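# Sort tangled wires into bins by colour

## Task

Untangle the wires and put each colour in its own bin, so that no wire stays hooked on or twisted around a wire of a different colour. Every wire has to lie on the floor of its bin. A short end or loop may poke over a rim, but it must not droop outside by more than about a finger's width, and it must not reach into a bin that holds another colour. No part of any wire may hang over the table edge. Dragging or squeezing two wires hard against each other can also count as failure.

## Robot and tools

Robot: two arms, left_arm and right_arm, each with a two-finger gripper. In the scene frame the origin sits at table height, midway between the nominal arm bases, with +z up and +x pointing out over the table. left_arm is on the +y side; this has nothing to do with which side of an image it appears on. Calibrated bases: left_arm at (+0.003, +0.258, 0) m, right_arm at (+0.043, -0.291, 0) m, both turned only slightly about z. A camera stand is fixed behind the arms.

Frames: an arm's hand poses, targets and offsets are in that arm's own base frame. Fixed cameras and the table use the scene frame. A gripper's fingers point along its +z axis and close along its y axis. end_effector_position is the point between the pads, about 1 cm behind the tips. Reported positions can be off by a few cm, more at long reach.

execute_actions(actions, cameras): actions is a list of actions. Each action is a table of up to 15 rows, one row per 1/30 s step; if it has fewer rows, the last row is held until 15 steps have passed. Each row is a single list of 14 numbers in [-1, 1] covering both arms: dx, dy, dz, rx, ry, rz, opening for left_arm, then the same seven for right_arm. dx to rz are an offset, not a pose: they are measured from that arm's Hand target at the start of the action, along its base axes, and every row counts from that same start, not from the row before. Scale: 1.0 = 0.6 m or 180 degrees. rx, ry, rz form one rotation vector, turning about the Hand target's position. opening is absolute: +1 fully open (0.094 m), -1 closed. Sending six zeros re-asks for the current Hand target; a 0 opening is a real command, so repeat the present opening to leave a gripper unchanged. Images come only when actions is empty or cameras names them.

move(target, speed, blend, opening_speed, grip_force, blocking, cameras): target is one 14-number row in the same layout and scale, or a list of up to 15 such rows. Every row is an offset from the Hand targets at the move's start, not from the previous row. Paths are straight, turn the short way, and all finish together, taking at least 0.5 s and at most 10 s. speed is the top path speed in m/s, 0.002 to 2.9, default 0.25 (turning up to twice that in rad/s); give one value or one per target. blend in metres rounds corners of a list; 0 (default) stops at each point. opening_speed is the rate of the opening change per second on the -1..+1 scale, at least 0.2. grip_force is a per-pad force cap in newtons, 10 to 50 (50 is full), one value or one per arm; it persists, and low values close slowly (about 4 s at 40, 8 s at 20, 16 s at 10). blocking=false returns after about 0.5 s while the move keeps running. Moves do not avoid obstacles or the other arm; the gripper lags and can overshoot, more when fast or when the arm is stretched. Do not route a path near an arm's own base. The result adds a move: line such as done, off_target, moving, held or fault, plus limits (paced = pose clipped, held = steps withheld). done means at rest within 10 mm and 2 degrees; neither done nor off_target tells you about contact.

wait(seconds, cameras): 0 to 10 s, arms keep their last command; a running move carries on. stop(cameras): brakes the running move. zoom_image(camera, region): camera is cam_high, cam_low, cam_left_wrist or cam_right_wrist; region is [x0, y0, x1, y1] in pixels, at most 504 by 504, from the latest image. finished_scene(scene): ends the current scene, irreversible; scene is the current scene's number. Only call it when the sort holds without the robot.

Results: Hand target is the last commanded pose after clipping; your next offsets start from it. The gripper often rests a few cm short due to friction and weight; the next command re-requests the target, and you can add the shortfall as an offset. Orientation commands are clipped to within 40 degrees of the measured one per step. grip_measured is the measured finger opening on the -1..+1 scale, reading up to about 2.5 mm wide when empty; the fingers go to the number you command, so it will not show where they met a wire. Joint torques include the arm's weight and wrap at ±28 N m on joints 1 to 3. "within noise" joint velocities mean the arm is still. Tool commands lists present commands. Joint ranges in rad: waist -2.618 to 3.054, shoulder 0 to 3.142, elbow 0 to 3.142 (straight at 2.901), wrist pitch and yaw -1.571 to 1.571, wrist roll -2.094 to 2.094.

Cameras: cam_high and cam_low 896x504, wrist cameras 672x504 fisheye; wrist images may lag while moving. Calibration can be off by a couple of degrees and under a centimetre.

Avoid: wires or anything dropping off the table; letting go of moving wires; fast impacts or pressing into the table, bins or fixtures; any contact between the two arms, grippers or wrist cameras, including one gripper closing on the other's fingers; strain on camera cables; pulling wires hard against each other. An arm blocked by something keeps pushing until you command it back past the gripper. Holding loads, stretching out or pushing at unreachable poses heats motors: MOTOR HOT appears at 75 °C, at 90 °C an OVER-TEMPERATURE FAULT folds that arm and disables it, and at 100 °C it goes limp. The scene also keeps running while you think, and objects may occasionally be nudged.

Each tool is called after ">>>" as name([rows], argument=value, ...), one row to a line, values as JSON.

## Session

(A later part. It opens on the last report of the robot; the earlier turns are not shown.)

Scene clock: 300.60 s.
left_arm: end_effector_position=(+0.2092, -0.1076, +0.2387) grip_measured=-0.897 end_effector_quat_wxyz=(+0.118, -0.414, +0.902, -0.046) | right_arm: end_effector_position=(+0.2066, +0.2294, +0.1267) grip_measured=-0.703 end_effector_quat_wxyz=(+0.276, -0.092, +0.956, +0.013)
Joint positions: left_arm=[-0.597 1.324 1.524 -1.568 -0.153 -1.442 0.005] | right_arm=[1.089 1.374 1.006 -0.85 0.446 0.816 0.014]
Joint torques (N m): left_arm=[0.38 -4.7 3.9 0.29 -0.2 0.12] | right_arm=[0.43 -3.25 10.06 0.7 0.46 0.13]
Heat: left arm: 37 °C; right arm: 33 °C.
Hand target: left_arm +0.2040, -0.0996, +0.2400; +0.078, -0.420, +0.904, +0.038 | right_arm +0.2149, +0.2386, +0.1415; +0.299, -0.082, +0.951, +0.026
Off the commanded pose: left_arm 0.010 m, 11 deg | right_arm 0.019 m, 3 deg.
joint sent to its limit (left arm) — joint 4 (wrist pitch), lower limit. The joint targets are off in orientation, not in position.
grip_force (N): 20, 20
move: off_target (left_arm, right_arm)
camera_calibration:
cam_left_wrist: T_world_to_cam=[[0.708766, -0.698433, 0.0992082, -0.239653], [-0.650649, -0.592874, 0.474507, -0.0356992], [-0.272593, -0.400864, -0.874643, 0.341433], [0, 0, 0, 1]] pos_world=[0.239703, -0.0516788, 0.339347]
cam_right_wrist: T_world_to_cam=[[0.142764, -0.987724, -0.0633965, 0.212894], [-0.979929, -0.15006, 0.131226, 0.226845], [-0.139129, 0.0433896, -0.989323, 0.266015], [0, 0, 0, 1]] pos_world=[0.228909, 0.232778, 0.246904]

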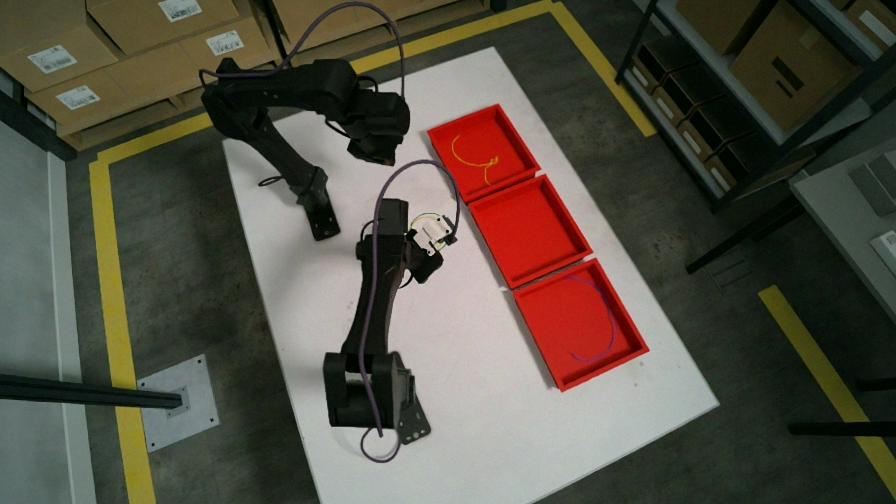

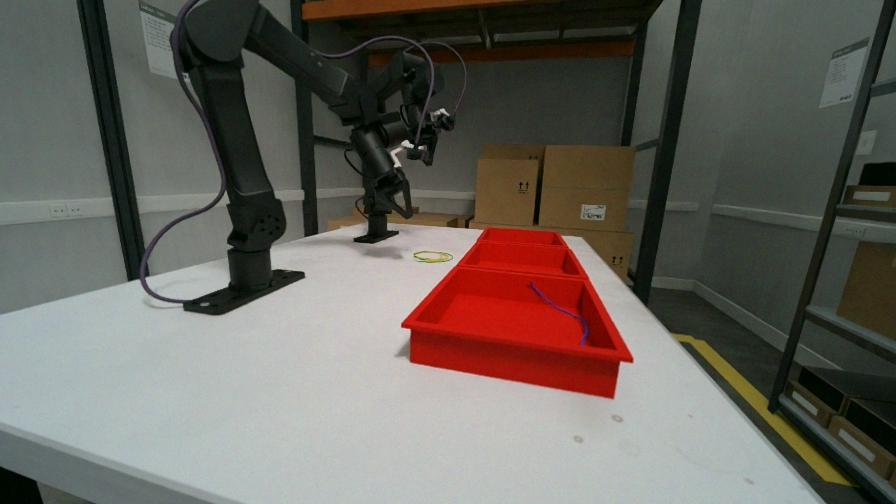

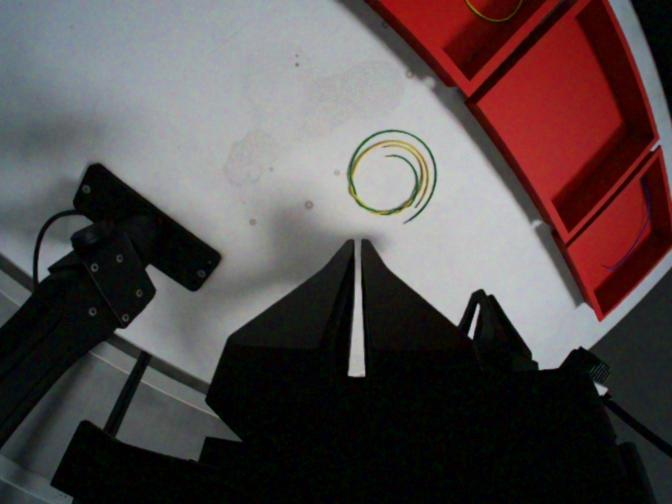

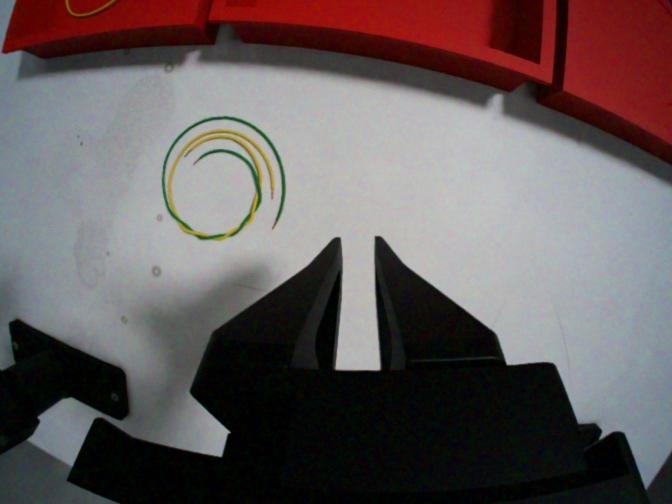

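>>> move(target=[0,0,0,0,0,0,-0.9,-0.0077,0.1057,-0.133,0,0,0,-0.7], speed=0.08, cameras=["cam_right_wrist"])

>>> zoom_image(camera="cam_right_wrist", region=[250, 120, 460, 300])

Scene clock: 302.87 s.
left_arm: end_effector_position=(+0.2092, -0.1076, +0.2387) grip_measured=-0.897 end_effector_quat_wxyz=(+0.118, -0.413, +0.902, -0.046) | right_arm: end_effector_position=(+0.2053, +0.2961, +0.0552) grip_measured=-0.703 end_effector_quat_wxyz=(+0.281, -0.088, +0.955, +0.021)
Joint positions: left_arm=[-0.597 1.324 1.524 -1.568 -0.153 -1.441 0.005] | right_arm=[1.196 1.686 1.006 -0.571 0.483 0.932 0.014]
Joint torques (N m): left_arm=[0.38 -4.71 3.92 0.29 -0.21 0.1] | right_arm=[0.61 -5.12 7.56 0.65 0.49 0.13]
Heat: left arm: 37 °C; right arm: 33 °C.
Hand target: left_arm +0.2040, -0.0996, +0.2400; +0.078, -0.420, +0.904, +0.038 | right_arm +0.2102, +0.3021, +0.0618; +0.299, -0.082, +0.951, +0.026
Off the commanded pose: left_arm 0.010 m, 11 deg | right_arm 0.010 m, 2 deg.
joint sent to its limit (left arm) — joint 4 (wrist pitch), lower limit. The joint targets are off in orientation, not in position.
grip_force (N): 20, 20
move: off_target (left_arm)
camera_calibration:
cam_right_wrist: T_world_to_cam=[[0.140505, -0.986918, -0.0790637, 0.275537], [-0.981437, -0.149362, 0.120302, 0.245679], [-0.130537, 0.0606931, -0.989584, 0.185419], [0, 0, 0, 1]] pos_world=[0.226609, 0.297374, 0.175717]
Images, in order (width x height): cam_right_wrist 672x504.

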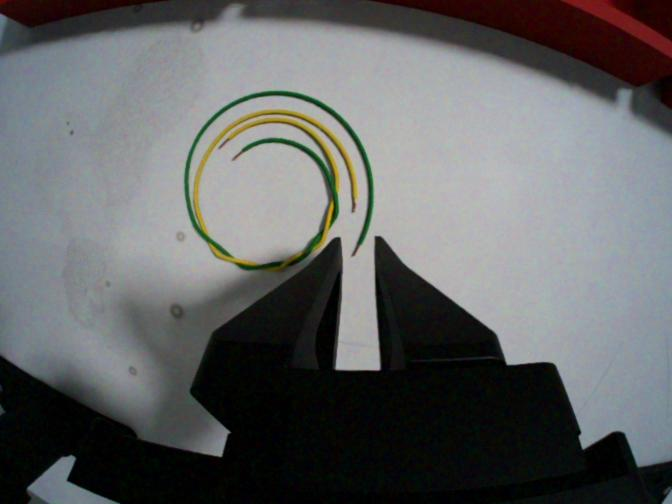

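Scaled by 2.400 from the camera's 672x504 image, which has a finer 960x720 frame.

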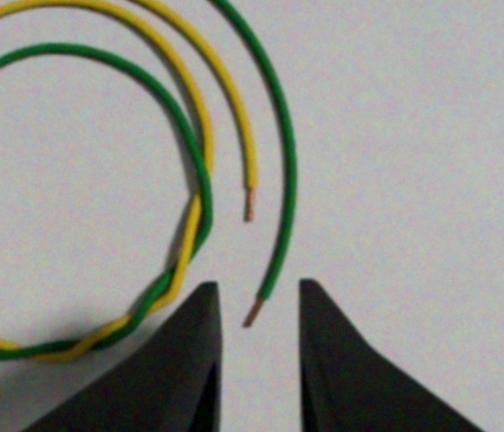

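>>> move(target=[0,0,0,0,0,0,-0.9,-0.0017,-0.0095,-0.075,0,0,0,-0.78], speed=0.04, cameras=["cam_right_wrist"])

>>> zoom_image(camera="cam_right_wrist", region=[280, 150, 440, 290])

Scene clock: 304.97 s.
left_arm: end_effector_position=(+0.2092, -0.1076, +0.2387) grip_measured=-0.897 end_effector_quat_wxyz=(+0.118, -0.413, +0.902, -0.046) | right_arm: end_effector_position=(+0.2065, +0.2989, +0.0180) grip_measured=-0.777 end_effector_quat_wxyz=(+0.287, -0.085, +0.954, +0.032)
Joint positions: left_arm=[-0.597 1.324 1.524 -1.568 -0.153 -1.441 0.005] | right_arm=[1.196 1.756 0.909 -0.377 0.483 0.932 0.01]
Joint torques (N m): left_arm=[0.36 -4.71 3.92 0.29 -0.21 0.1] | right_arm=[0.27 -5.15 5.34 0.72 0.5 0.07]
Heat: left arm: 36 °C; right arm: 33 °C.
Hand target: left_arm +0.2040, -0.0996, +0.2400; +0.078, -0.420, +0.904, +0.038 | right_arm +0.2092, +0.2964, +0.0168; +0.299, -0.082, +0.951, +0.026
Off the commanded pose: left_arm 0.010 m, 11 deg | right_arm 0.004 m, 2 deg.
joint sent to its limit (left arm) — joint 4 (wrist pitch), lower limit. The joint targets are off in orientation, not in position.
grip_force (N): 20, 20
move: off_target (left_arm)
camera_calibration:
cam_right_wrist: T_world_to_cam=[[0.141367, -0.984691, -0.101972, 0.274728], [-0.982594, -0.152109, 0.106637, 0.253085], [-0.120516, 0.0851217, -0.989055, 0.139129], [0, 0, 0, 1]] pos_world=[0.22661, 0.297176, 0.138632]
Images, in order (width x height): cam_right_wrist 672x504.

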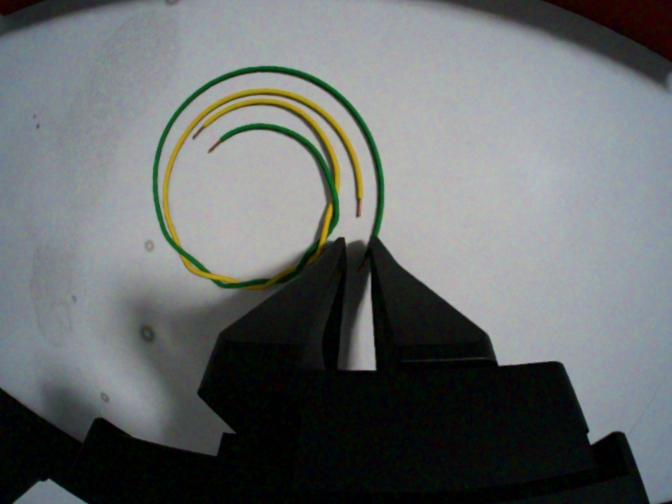

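Scaled by 3.150 from the camera's 672x504 image, which has a finer 960x720 frame.

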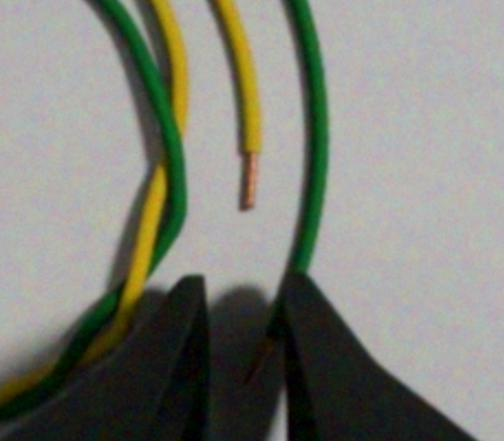

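>>> move([
  [0,0,0,0,0,0,-0.9,0,0,0.02,0,0,0,-0.78],
  [0,0,0,0,0,0,-0.9,0,-0.0128,0.02,0,0,0,-0.78],
], speed=0.04, cameras=["cam_right_wrist"])

>>> zoom_image(camera="cam_right_wrist", region=[280, 150, 440, 290])

Scene clock: 306.40 s.
left_arm: end_effector_position=(+0.2092, -0.1076, +0.2387) grip_measured=-0.897 end_effector_quat_wxyz=(+0.118, -0.413, +0.902, -0.046) | right_arm: end_effector_position=(+0.2042, +0.2930, +0.0201) grip_measured=-0.777 end_effector_quat_wxyz=(+0.284, -0.088, +0.954, +0.025)
Joint positions: left_arm=[-0.597 1.324 1.524 -1.568 -0.153 -1.441 0.005] | right_arm=[1.196 1.737 0.902 -0.404 0.483 0.93 0.01]
Joint torques (N m): left_arm=[0.36 -4.7 3.92 0.29 -0.21 0.1] | right_arm=[-0.53 -7.54 5.19 0.54 0.47 -0.04]
Heat: left arm: 36 °C; right arm: 32 °C.
Hand target: left_arm +0.2040, -0.0996, +0.2400; +0.078, -0.420, +0.904, +0.038 | right_arm +0.2092, +0.2887, +0.0288; +0.299, -0.082, +0.951, +0.026
Off the commanded pose: left_arm 0.010 m, 11 deg | right_arm 0.011 m, 2 deg.
joint sent to its limit (left arm) — joint 4 (wrist pitch), lower limit. The joint targets are off in orientation, not in position.
grip_force (N): 20, 20
move: off_target (left_arm, right_arm)
camera_calibration:
cam_right_wrist: T_world_to_cam=[[0.142281, -0.98594, -0.0876265, 0.269288], [-0.981811, -0.151818, 0.114013, 0.249268], [-0.125714, 0.0698108, -0.989607, 0.147077], [0, 0, 0, 1]] pos_world=[0.224909, 0.293078, 0.140725]
Images, in order (width x height): cam_right_wrist 672x504.

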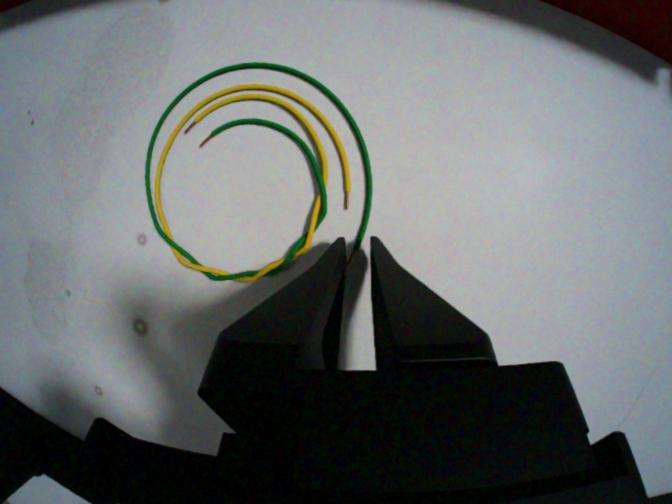

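Scaled by 3.150 from the camera's 672x504 image, which has a finer 960x720 frame.

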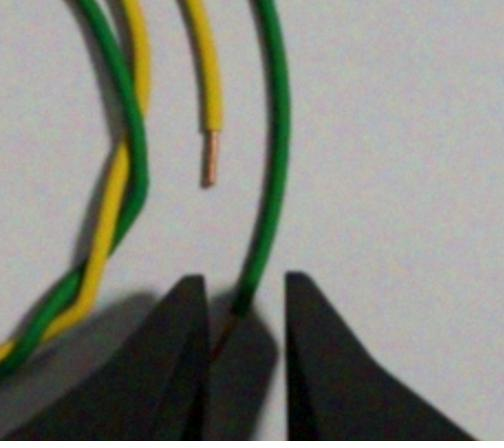

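>>> move(target=[0,0,0,0,0,0,-0.9,0.009,0,-0.027,0,0,0,-0.78], speed=0.03, cameras=["cam_right_wrist"])

>>> zoom_image(camera="cam_right_wrist", region=[280, 150, 440, 290])

Scene clock: 307.67 s.
left_arm: end_effector_position=(+0.2092, -0.1076, +0.2387) grip_measured=-0.897 end_effector_quat_wxyz=(+0.118, -0.413, +0.902, -0.046) | right_arm: end_effector_position=(+0.2104, +0.2942, +0.0167) grip_measured=-0.777 end_effector_quat_wxyz=(+0.293, -0.085, +0.952, +0.036)
Joint positions: left_arm=[-0.597 1.324 1.524 -1.568 -0.153 -1.441 0.005] | right_arm=[1.181 1.742 0.878 -0.339 0.484 0.912 0.01]
Joint torques (N m): left_arm=[0.38 -4.71 3.9 0.29 -0.2 0.1] | right_arm=[-0.7 -4.75 5.12 0.74 0.41 -0.06]
Heat: left arm: 36 °C; right arm: 32 °C.
Hand target: left_arm +0.2040, -0.0996, +0.2400; +0.078, -0.420, +0.904, +0.038 | right_arm +0.2146, +0.2887, +0.0126; +0.299, -0.082, +0.951, +0.026
Off the commanded pose: left_arm 0.010 m, 11 deg | right_arm 0.008 m, 1 deg.
joint sent to its limit (left arm) — joint 4 (wrist pitch), lower limit. The joint targets are off in orientation, not in position.
grip_force (N): 20, 20
move: off_target (left_arm)
camera_calibration:
cam_right_wrist: T_world_to_cam=[[0.14375, -0.983701, -0.108022, 0.268736], [-0.983447, -0.154167, 0.0952026, 0.257273], [-0.110304, 0.0925491, -0.98958, 0.134415], [0, 0, 0, 1]] pos_world=[0.22921, 0.291579, 0.137551]
Images, in order (width x height): cam_right_wrist 672x504.

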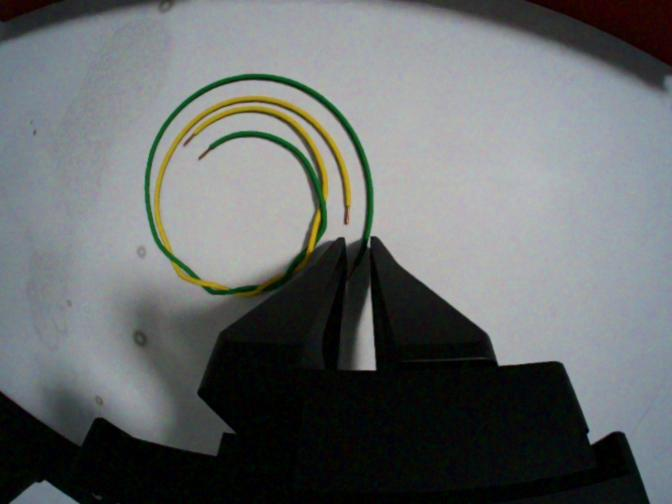

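Scaled by 3.150 from the camera's 672x504 image, which has a finer 960x720 frame.

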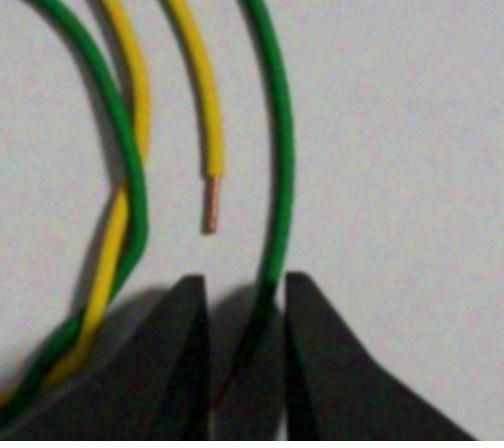

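>>> move([
  [0,0,0,0,0,0,-0.9,0,0,-0.012,0,0,0,-0.78],
  [0,0,0,0,0,0,-0.9,0,0,-0.012,0,0,0,-1],
], speed=0.03, opening_speed=0.25, cameras=["cam_right_wrist"])

>>> zoom_image(camera="cam_right_wrist", region=[280, 150, 440, 290])

Scene clock: 309.93 s.
left_arm: end_effector_position=(+0.2092, -0.1076, +0.2387) grip_measured=-0.897 end_effector_quat_wxyz=(+0.118, -0.413, +0.902, -0.046) | right_arm: end_effector_position=(+0.2143, +0.2991, +0.0158) grip_measured=-0.983 end_effector_quat_wxyz=(+0.304, -0.080, +0.948, +0.045)
Joint positions: left_arm=[-0.597 1.324 1.524 -1.568 -0.153 -1.441 0.005] | right_arm=[1.181 1.753 0.87 -0.291 0.495 0.911 0.001]
Joint torques (N m): left_arm=[0.38 -4.71 3.92 0.29 -0.2 0.1] | right_arm=[-0.69 -4.38 4.72 0.62 0.31 -0.02]
Heat: left arm: 36 °C; right arm: 32 °C.
Hand target: left_arm +0.2040, -0.0996, +0.2400; +0.078, -0.420, +0.904, +0.038 | right_arm +0.2146, +0.2888, +0.0054; +0.299, -0.082, +0.950, +0.026
Off the commanded pose: left_arm 0.010 m, 11 deg | right_arm 0.015 m, 2 deg.
joint sent to its limit (left arm) — joint 4 (wrist pitch), lower limit. The joint targets are off in orientation, not in position.
grip_force (N): 20, 20
move: off_target (left_arm, right_arm); target 2's new opening was sent with right_arm's hand 0.013 m and 2 deg from that target
camera_calibration:
cam_right_wrist: T_world_to_cam=[[0.142624, -0.981545, -0.127388, 0.272702], [-0.985759, -0.152449, 0.0709815, 0.262364], [-0.0890917, 0.11545, -0.98931, 0.122077], [0, 0, 0, 1]] pos_world=[0.23061, 0.293572, 0.136888]
Images, in order (width x height): cam_right_wrist 672x504.

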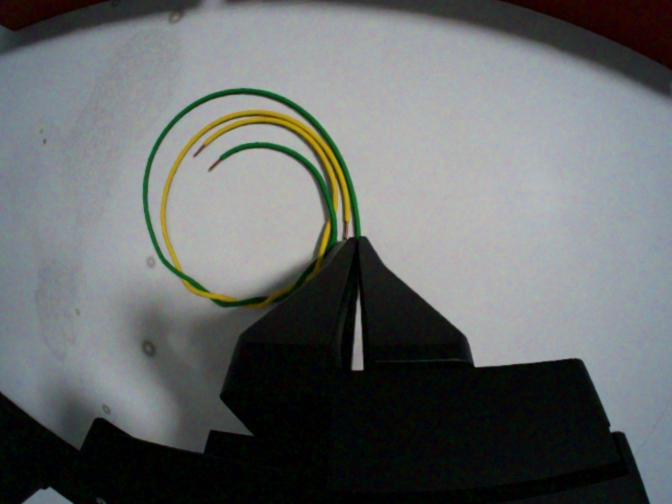

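Scaled by 3.150 from the camera's 672x504 image, which has a finer 960x720 frame.

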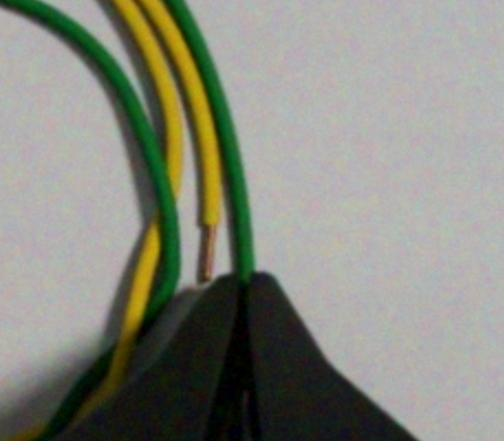

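>>> move([
  [0,0,0,0,0,0,-0.9,0,0.012,0.07,0,0,0,-1],
  [0,0,0,0,0,0,-0.9,0.05,-0.05,0.25,0,0,0,-1],
], speed=[0.03,0.06], blend=[0.01,0], cameras=["all"])

>>> zoom_image(camera="cam_low", region=[350, 120, 510, 280])

Scene clock: 314.10 s.
left_arm: end_effector_position=(+0.2092, -0.1076, +0.2387) grip_measured=-0.897 end_effector_quat_wxyz=(+0.118, -0.413, +0.902, -0.046) | right_arm: end_effector_position=(+0.2379, +0.2547, +0.1348) grip_measured=-0.987 end_effector_quat_wxyz=(+0.280, -0.091, +0.956, +0.008)
Joint positions: left_arm=[-0.597 1.324 1.524 -1.568 -0.153 -1.441 0.005] | right_arm=[1.039 1.516 1.157 -0.843 0.44 0.765 0.001]
Joint torques (N m): left_arm=[0.36 -4.71 3.92 0.29 -0.21 0.1] | right_arm=[-0.62 -6.38 9.74 0.59 0.31 0]
Heat: left arm: 35 °C; right arm: 32 °C.
Hand target: left_arm +0.2040, -0.0996, +0.2400; +0.078, -0.420, +0.904, +0.038 | right_arm +0.2446, +0.2587, +0.1554; +0.299, -0.082, +0.951, +0.026
Off the commanded pose: left_arm 0.010 m, 11 deg | right_arm 0.022 m, 3 deg.
joint sent to its limit (left arm) — joint 4 (wrist pitch), lower limit. The joint targets are off in orientation, not in position.
grip_force (N): 20, 20
move: off_target (left_arm, right_arm)
camera_calibration:
cam_left_wrist: T_world_to_cam=[[0.708257, -0.698973, 0.0990394, -0.239573], [-0.651077, -0.592508, 0.474376, -0.0354682], [-0.272894, -0.400462, -0.874733, 0.341583], [0, 0, 0, 1]] pos_world=[0.239803, -0.051679, 0.339347]
cam_right_wrist: T_world_to_cam=[[0.138397, -0.988986, -0.0524689, 0.233803], [-0.981589, -0.144019, 0.125465, 0.259936], [-0.13164, 0.0341388, -0.99071, 0.278151], [0, 0, 0, 1]] pos_world=[0.259408, 0.259168, 0.255221]

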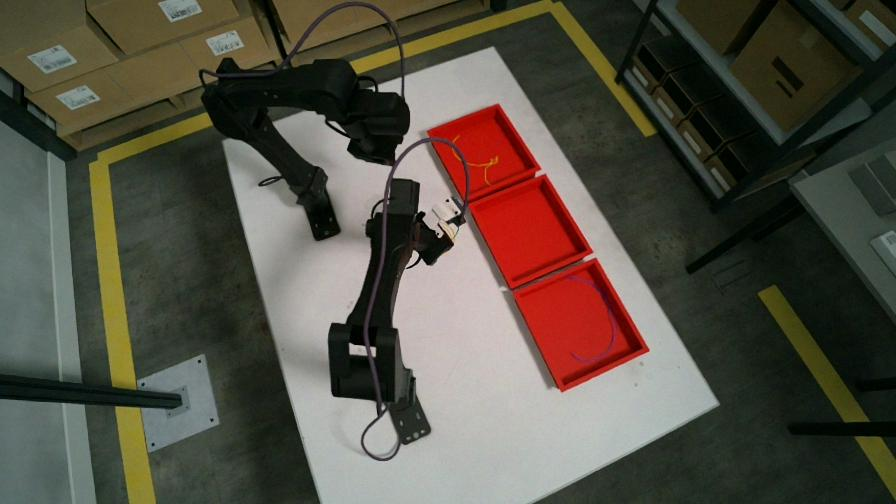

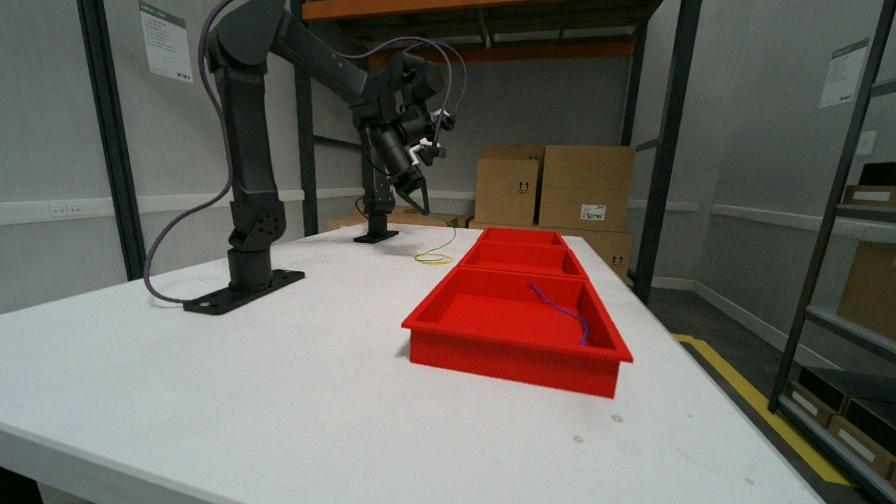

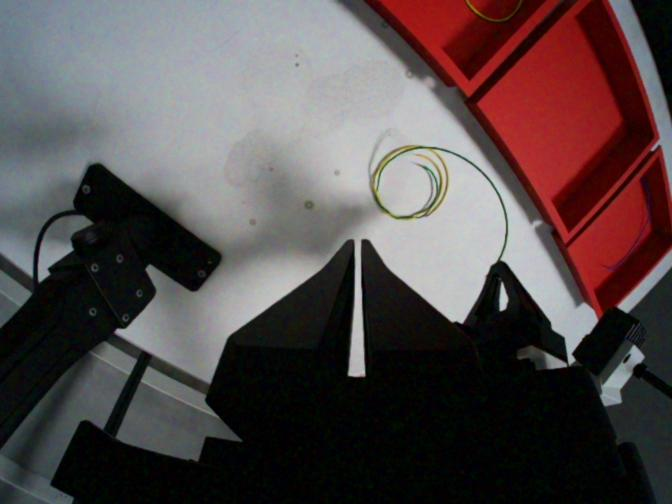

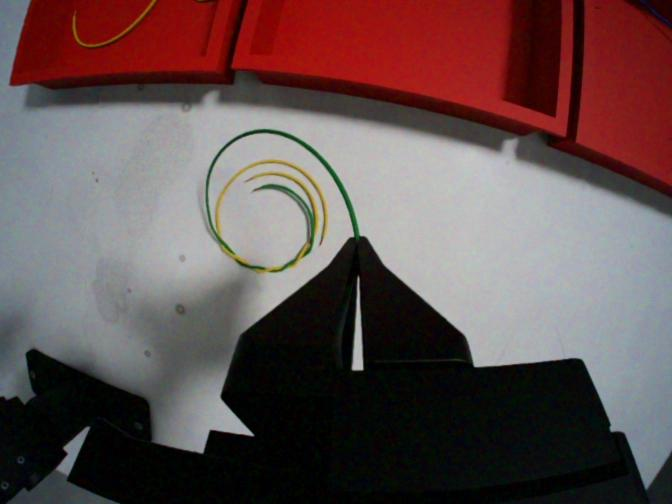

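Scaled by 3.150.

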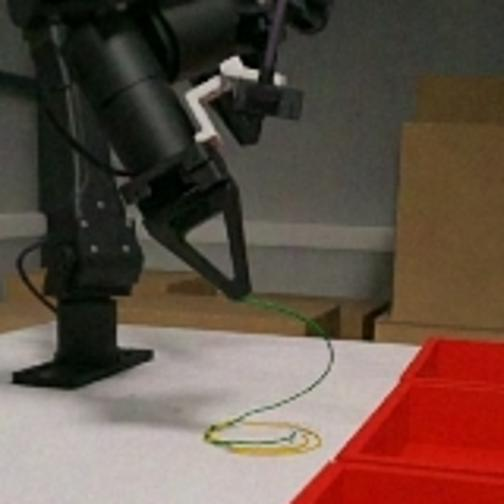

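>>> move(target=[0,0,0,0,0,0,-0.9,0.045,-0.07,0.21,0,0,0,-1], speed=0.08, cameras=["all"])

>>> zoom_image(camera="cam_low", region=[370, 110, 510, 250])

>>> zoom_image(camera="cam_right_wrist", region=[180, 100, 400, 280])

>>> zoom_image(camera="cam_left_wrist", region=[340, 100, 560, 300])

Scene clock: 316.87 s.
left_arm: end_effector_position=(+0.2092, -0.1076, +0.2387) grip_measured=-0.897 end_effector_quat_wxyz=(+0.118, -0.413, +0.902, -0.046) | right_arm: end_effector_position=(+0.2676, +0.2161, +0.2714) grip_measured=-0.987 end_effector_quat_wxyz=(+0.289, -0.086, +0.953, +0.020)
Joint positions: left_arm=[-0.597 1.324 1.524 -1.568 -0.153 -1.441 0.005] | right_arm=[0.867 1.495 1.673 -1.281 0.369 0.598 0.001]
Joint torques (N m): left_arm=[0.38 -4.7 3.92 0.29 -0.21 0.1] | right_arm=[-0.55 -3.82 9.13 0.71 0.22 0]
Heat: left arm: 35 °C; right arm: 33 °C.
Hand target: left_arm +0.2040, -0.0996, +0.2400; +0.078, -0.420, +0.904, +0.038 | right_arm +0.2716, +0.2166, +0.2814; +0.299, -0.082, +0.951, +0.026
Off the commanded pose: left_arm 0.010 m, 11 deg | right_arm 0.011 m, 1 deg.
joint sent to its limit (left arm) — joint 4 (wrist pitch), lower limit. The joint targets are off in orientation, not in position.
grip_force (N): 20, 20
move: off_target (left_arm, right_arm)
camera_calibration:
cam_left_wrist: T_world_to_cam=[[0.708257, -0.698973, 0.0990394, -0.239573], [-0.651077, -0.592508, 0.474376, -0.0354682], [-0.272894, -0.400462, -0.874733, 0.341583], [0, 0, 0, 1]] pos_world=[0.239803, -0.051679, 0.339347]
cam_right_wrist: T_world_to_cam=[[0.13654, -0.987581, -0.077716, 0.205741], [-0.983885, -0.144334, 0.105535, 0.272441], [-0.115442, 0.0620538, -0.991374, 0.408433], [0, 0, 0, 1]] pos_world=[0.287109, 0.217164, 0.392147]

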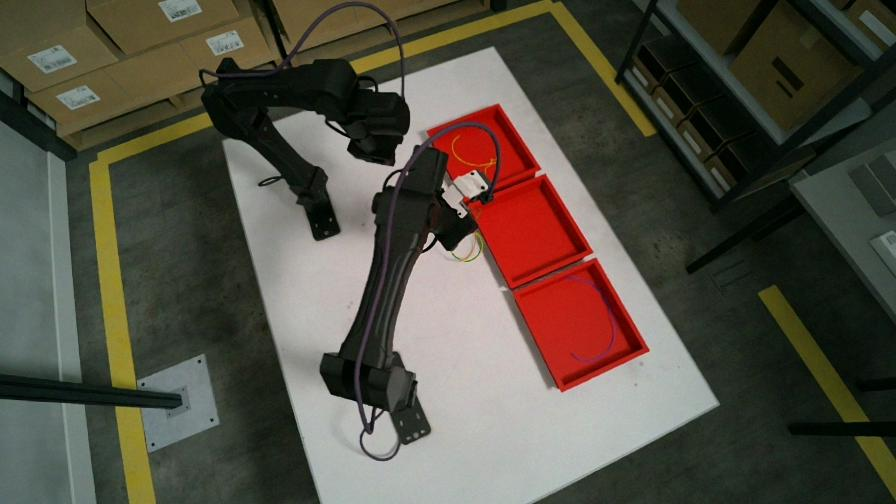

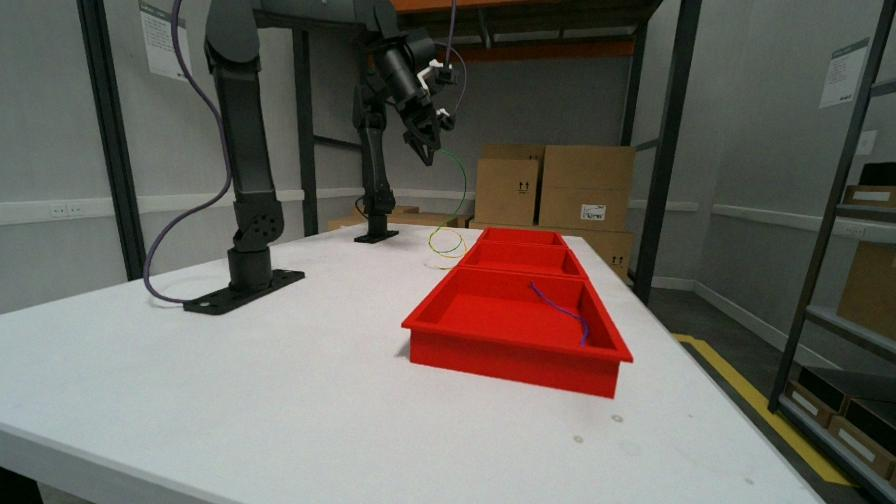

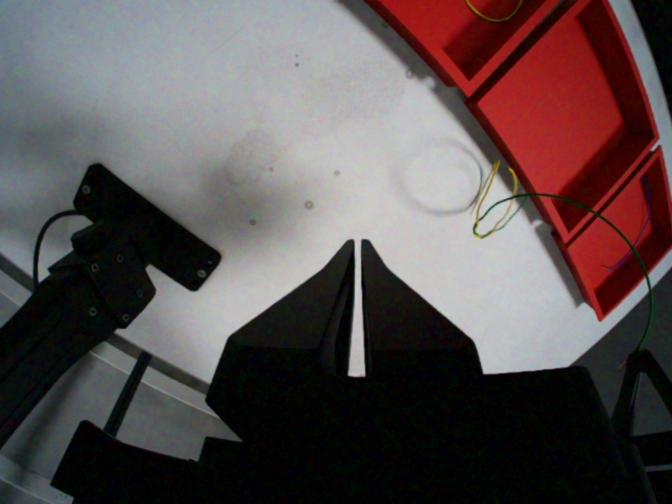

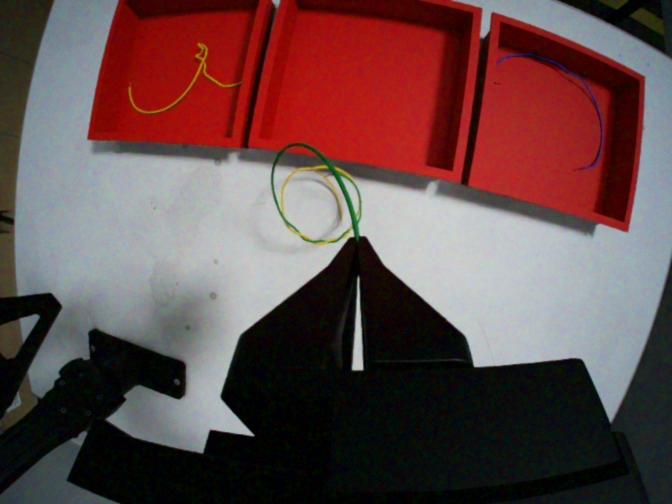

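Scaled by 3.600.

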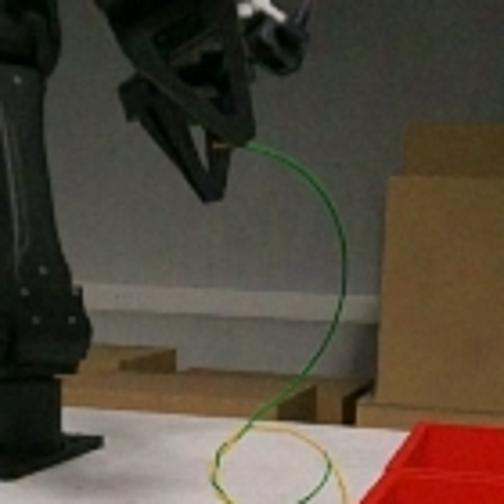

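Scaled by 2.291 from the camera's 672x504 image, which has a finer 960x720 frame.

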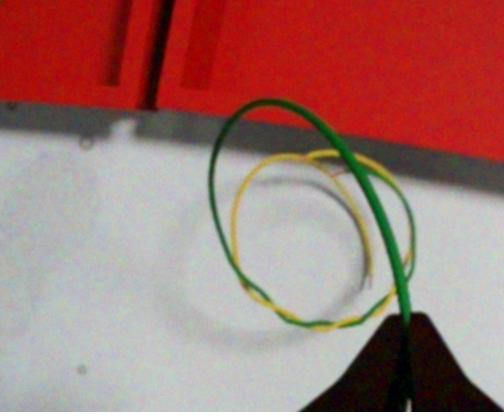

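Scaled by 2.291 from the camera's 672x504 image, which has a finer 960x720 frame.

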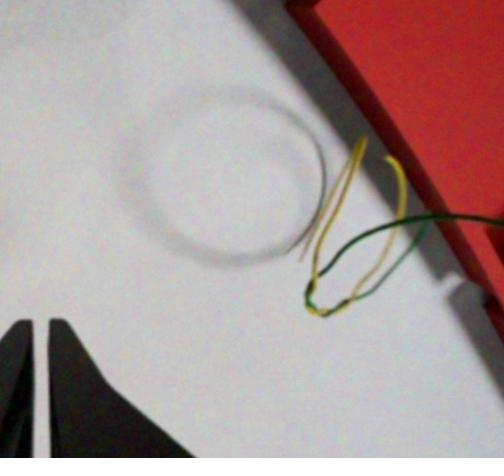

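>>> zoom_image(camera="cam_low", region=[400, 200, 490, 290])

>>> zoom_image(camera="cam_left_wrist", region=[450, 140, 550, 260])

>>> zoom_image(camera="cam_right_wrist", region=[255, 130, 375, 260])

Scaled by 5.600.

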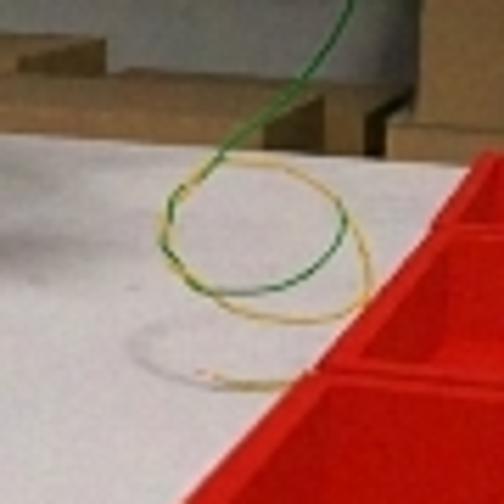

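Scaled by 4.200 from the camera's 672x504 image, which has a finer 960x720 frame.

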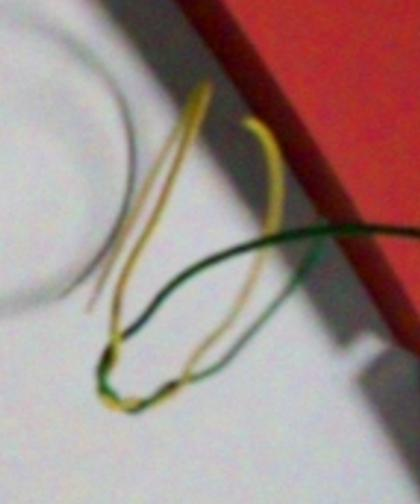

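Scaled by 3.877 from the camera's 672x504 image, which has a finer 960x720 frame.

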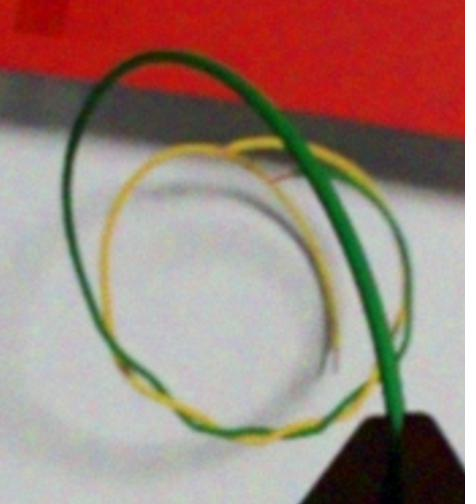

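>>> move(target=[0.062,-0.304,-0.25,0.0616,-0.3104,-0.2468,-0.5,0,0,0.09,0,0,0,-1], speed=0.12, cameras=["all"])

>>> zoom_image(camera="cam_left_wrist", region=[260, 60, 480, 260])

>>> zoom_image(camera="cam_right_wrist", region=[200, 100, 400, 280])

>>> zoom_image(camera="cam_low", region=[370, 130, 510, 280])

Scene clock: 325.10 s.
left_arm: end_effector_position=(+0.2406, -0.2843, +0.0914) grip_measured=-0.503 end_effector_quat_wxyz=(+0.518, -0.021, +0.848, -0.112) | right_arm: end_effector_position=(+0.2683, +0.2171, +0.3272) grip_measured=-0.987 end_effector_quat_wxyz=(+0.290, -0.086, +0.953, +0.021)
Joint positions: left_arm=[-1.264 1.587 0.651 0.136 -0.912 -0.92 0.023] | right_arm=[0.867 1.624 2.059 -1.535 0.368 0.598 0.001]
Joint torques (N m): left_arm=[-0.36 -4.68 4.05 1.38 -0.49 0.06] | right_arm=[-0.55 -3.99 8.46 0.74 0.22 -0.02]
Heat: left arm: 35 °C; right arm: 34 °C.
Hand target: left_arm +0.2412, -0.2820, +0.0901; +0.526, -0.022, +0.843, -0.107 | right_arm +0.2716, +0.2167, +0.3354; +0.299, -0.082, +0.951, +0.026
Off the commanded pose: left_arm 0.003 m, 1 deg | right_arm 0.009 m, 1 deg.
grip_force (N): 20, 20
move: done
camera_calibration:
cam_left_wrist: T_world_to_cam=[[-0.0474005, -0.991338, 0.122485, -0.274192], [-0.915687, -0.00586736, -0.40185, 0.260709], [0.399088, -0.131206, -0.907477, 0.0684263], [0, 0, 0, 1]] pos_world=[0.198423, -0.26131, 0.200446]
cam_right_wrist: T_world_to_cam=[[0.136808, -0.987363, -0.0799844, 0.211601], [-0.984047, -0.14473, 0.103463, 0.268196], [-0.113731, 0.0645539, -0.991412, 0.462848], [0, 0, 0, 1]] pos_world=[0.287609, 0.217864, 0.44805]

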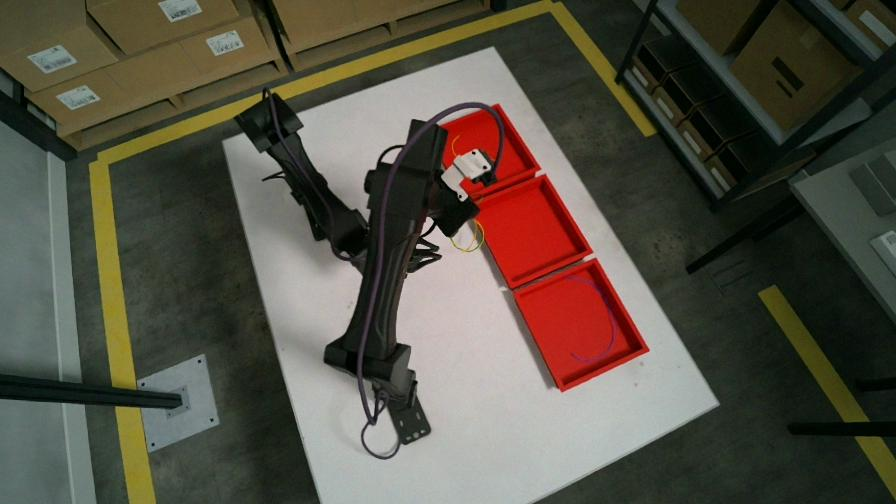

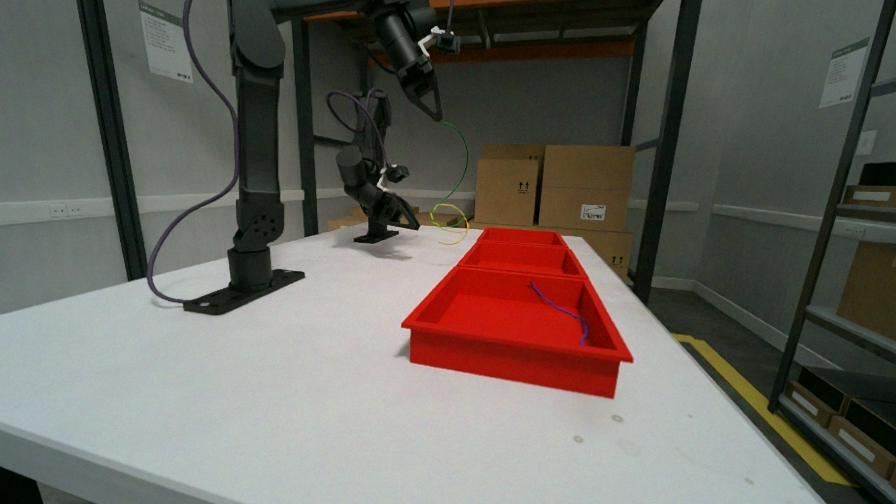

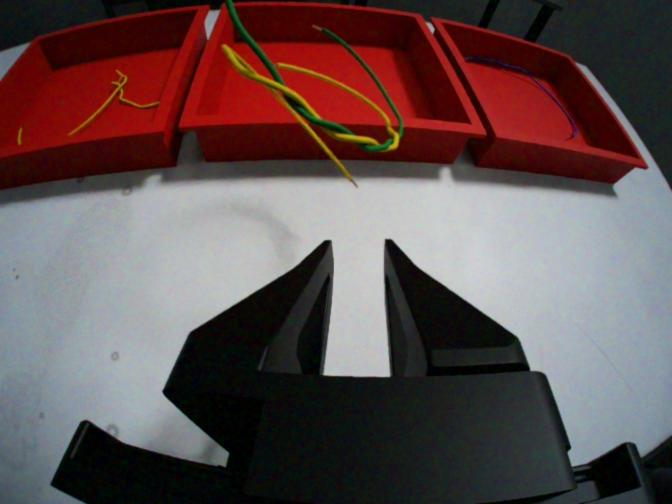

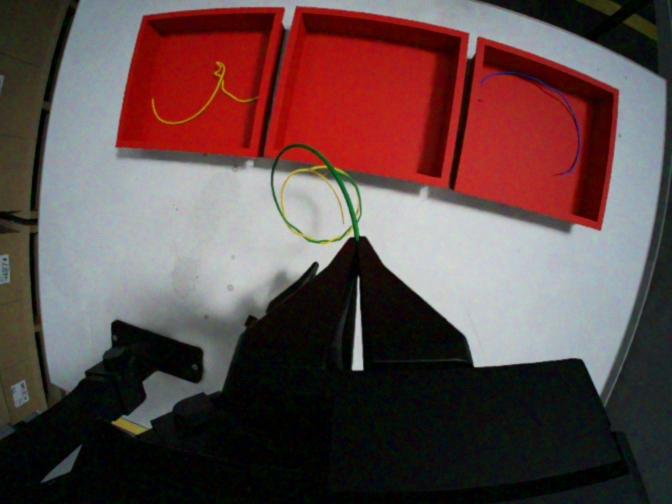

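Scaled by 2.291 from the camera's 672x504 image, which has a finer 960x720 frame.

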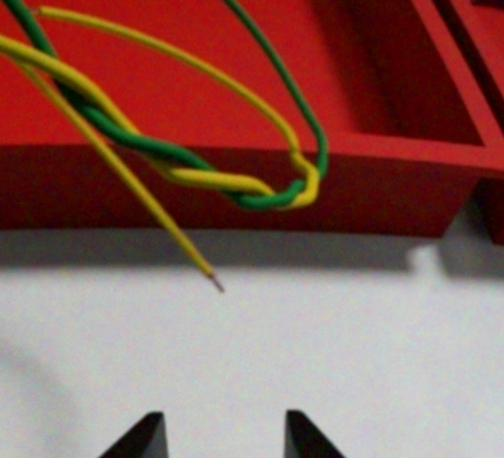

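Scaled by 2.520 from the camera's 672x504 image, which has a finer 960x720 frame.

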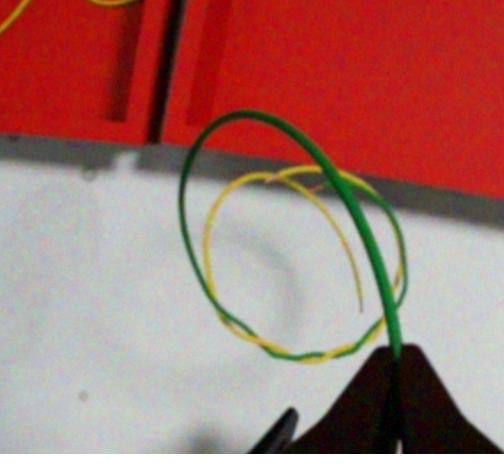

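Scaled by 3.360.

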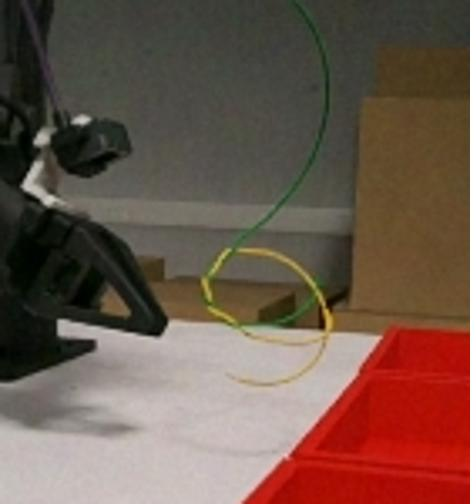

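>>> move(target=[0.065,0,-0.012,0,0,0,-0.5,0,0,0,0,0,0,-1], speed=0.06, cameras=["cam_left_wrist","cam_low"])

>>> zoom_image(camera="cam_left_wrist", region=[240, 60, 460, 260])

>>> zoom_image(camera="cam_low", region=[380, 150, 500, 270])

Scene clock: 327.47 s.
left_arm: end_effector_position=(+0.2776, -0.2809, +0.0825) grip_measured=-0.503 end_effector_quat_wxyz=(+0.522, -0.019, +0.847, -0.105) | right_arm: end_effector_position=(+0.2683, +0.2171, +0.3272) grip_measured=-0.987 end_effector_quat_wxyz=(+0.290, -0.086, +0.953, +0.021)
Joint positions: left_arm=[-1.138 1.66 0.651 0.309 -0.832 -0.777 0.023] | right_arm=[0.867 1.624 2.059 -1.535 0.368 0.598 0.001]
Joint torques (N m): left_arm=[0.27 -5.05 4.82 1.49 -0.29 0.09] | right_arm=[-0.54 -4.03 8.42 0.74 0.21 -0.04]
Heat: left arm: 34 °C; right arm: 34 °C.
Hand target: left_arm +0.2802, -0.2819, +0.0828; +0.526, -0.022, +0.843, -0.107 | right_arm +0.2716, +0.2167, +0.3354; +0.299, -0.082, +0.951, +0.026
Off the commanded pose: left_arm 0.003 m, 1 deg | right_arm 0.009 m, 1 deg.
grip_force (N): 20, 20
move: done
camera_calibration:
cam_left_wrist: T_world_to_cam=[[-0.0438036, -0.993119, 0.108606, -0.268351], [-0.912406, -0.00451252, -0.409262, 0.291113], [0.406936, -0.11702, -0.90593, 0.0477512], [0, 0, 0, 1]] pos_world=[0.234427, -0.259603, 0.191545]
Images, in order (width x height): cam_low 896x504, cam_left_wrist 672x504.

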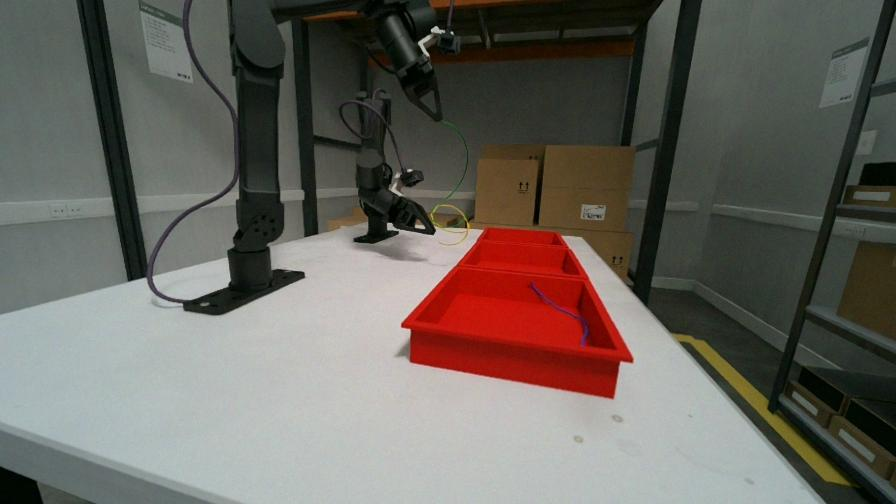

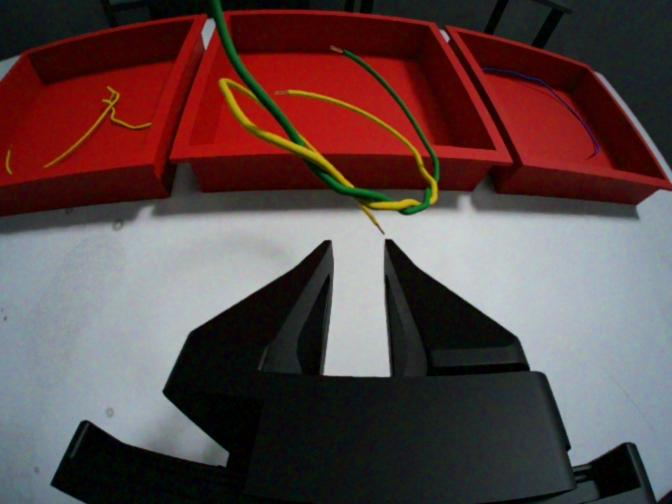

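Scaled by 2.291 from the camera's 672x504 image, which has a finer 960x720 frame.

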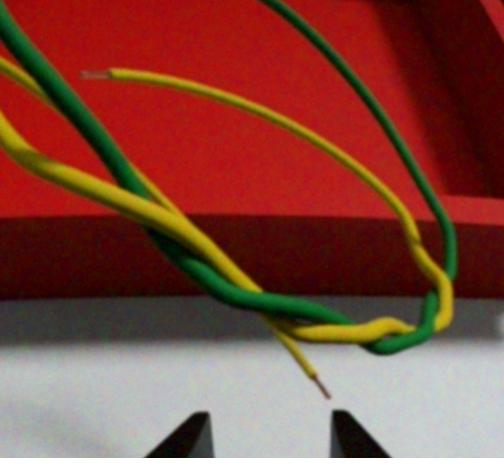

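Scaled by 4.200.

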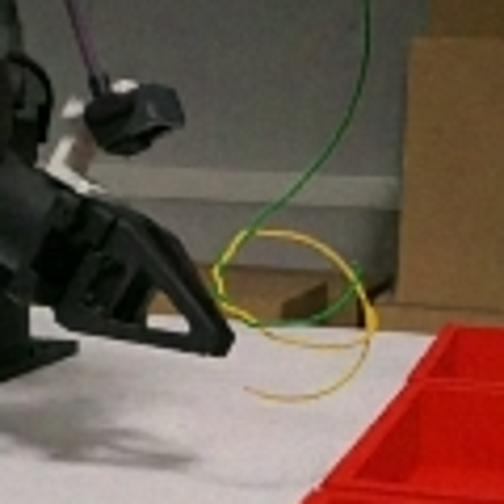

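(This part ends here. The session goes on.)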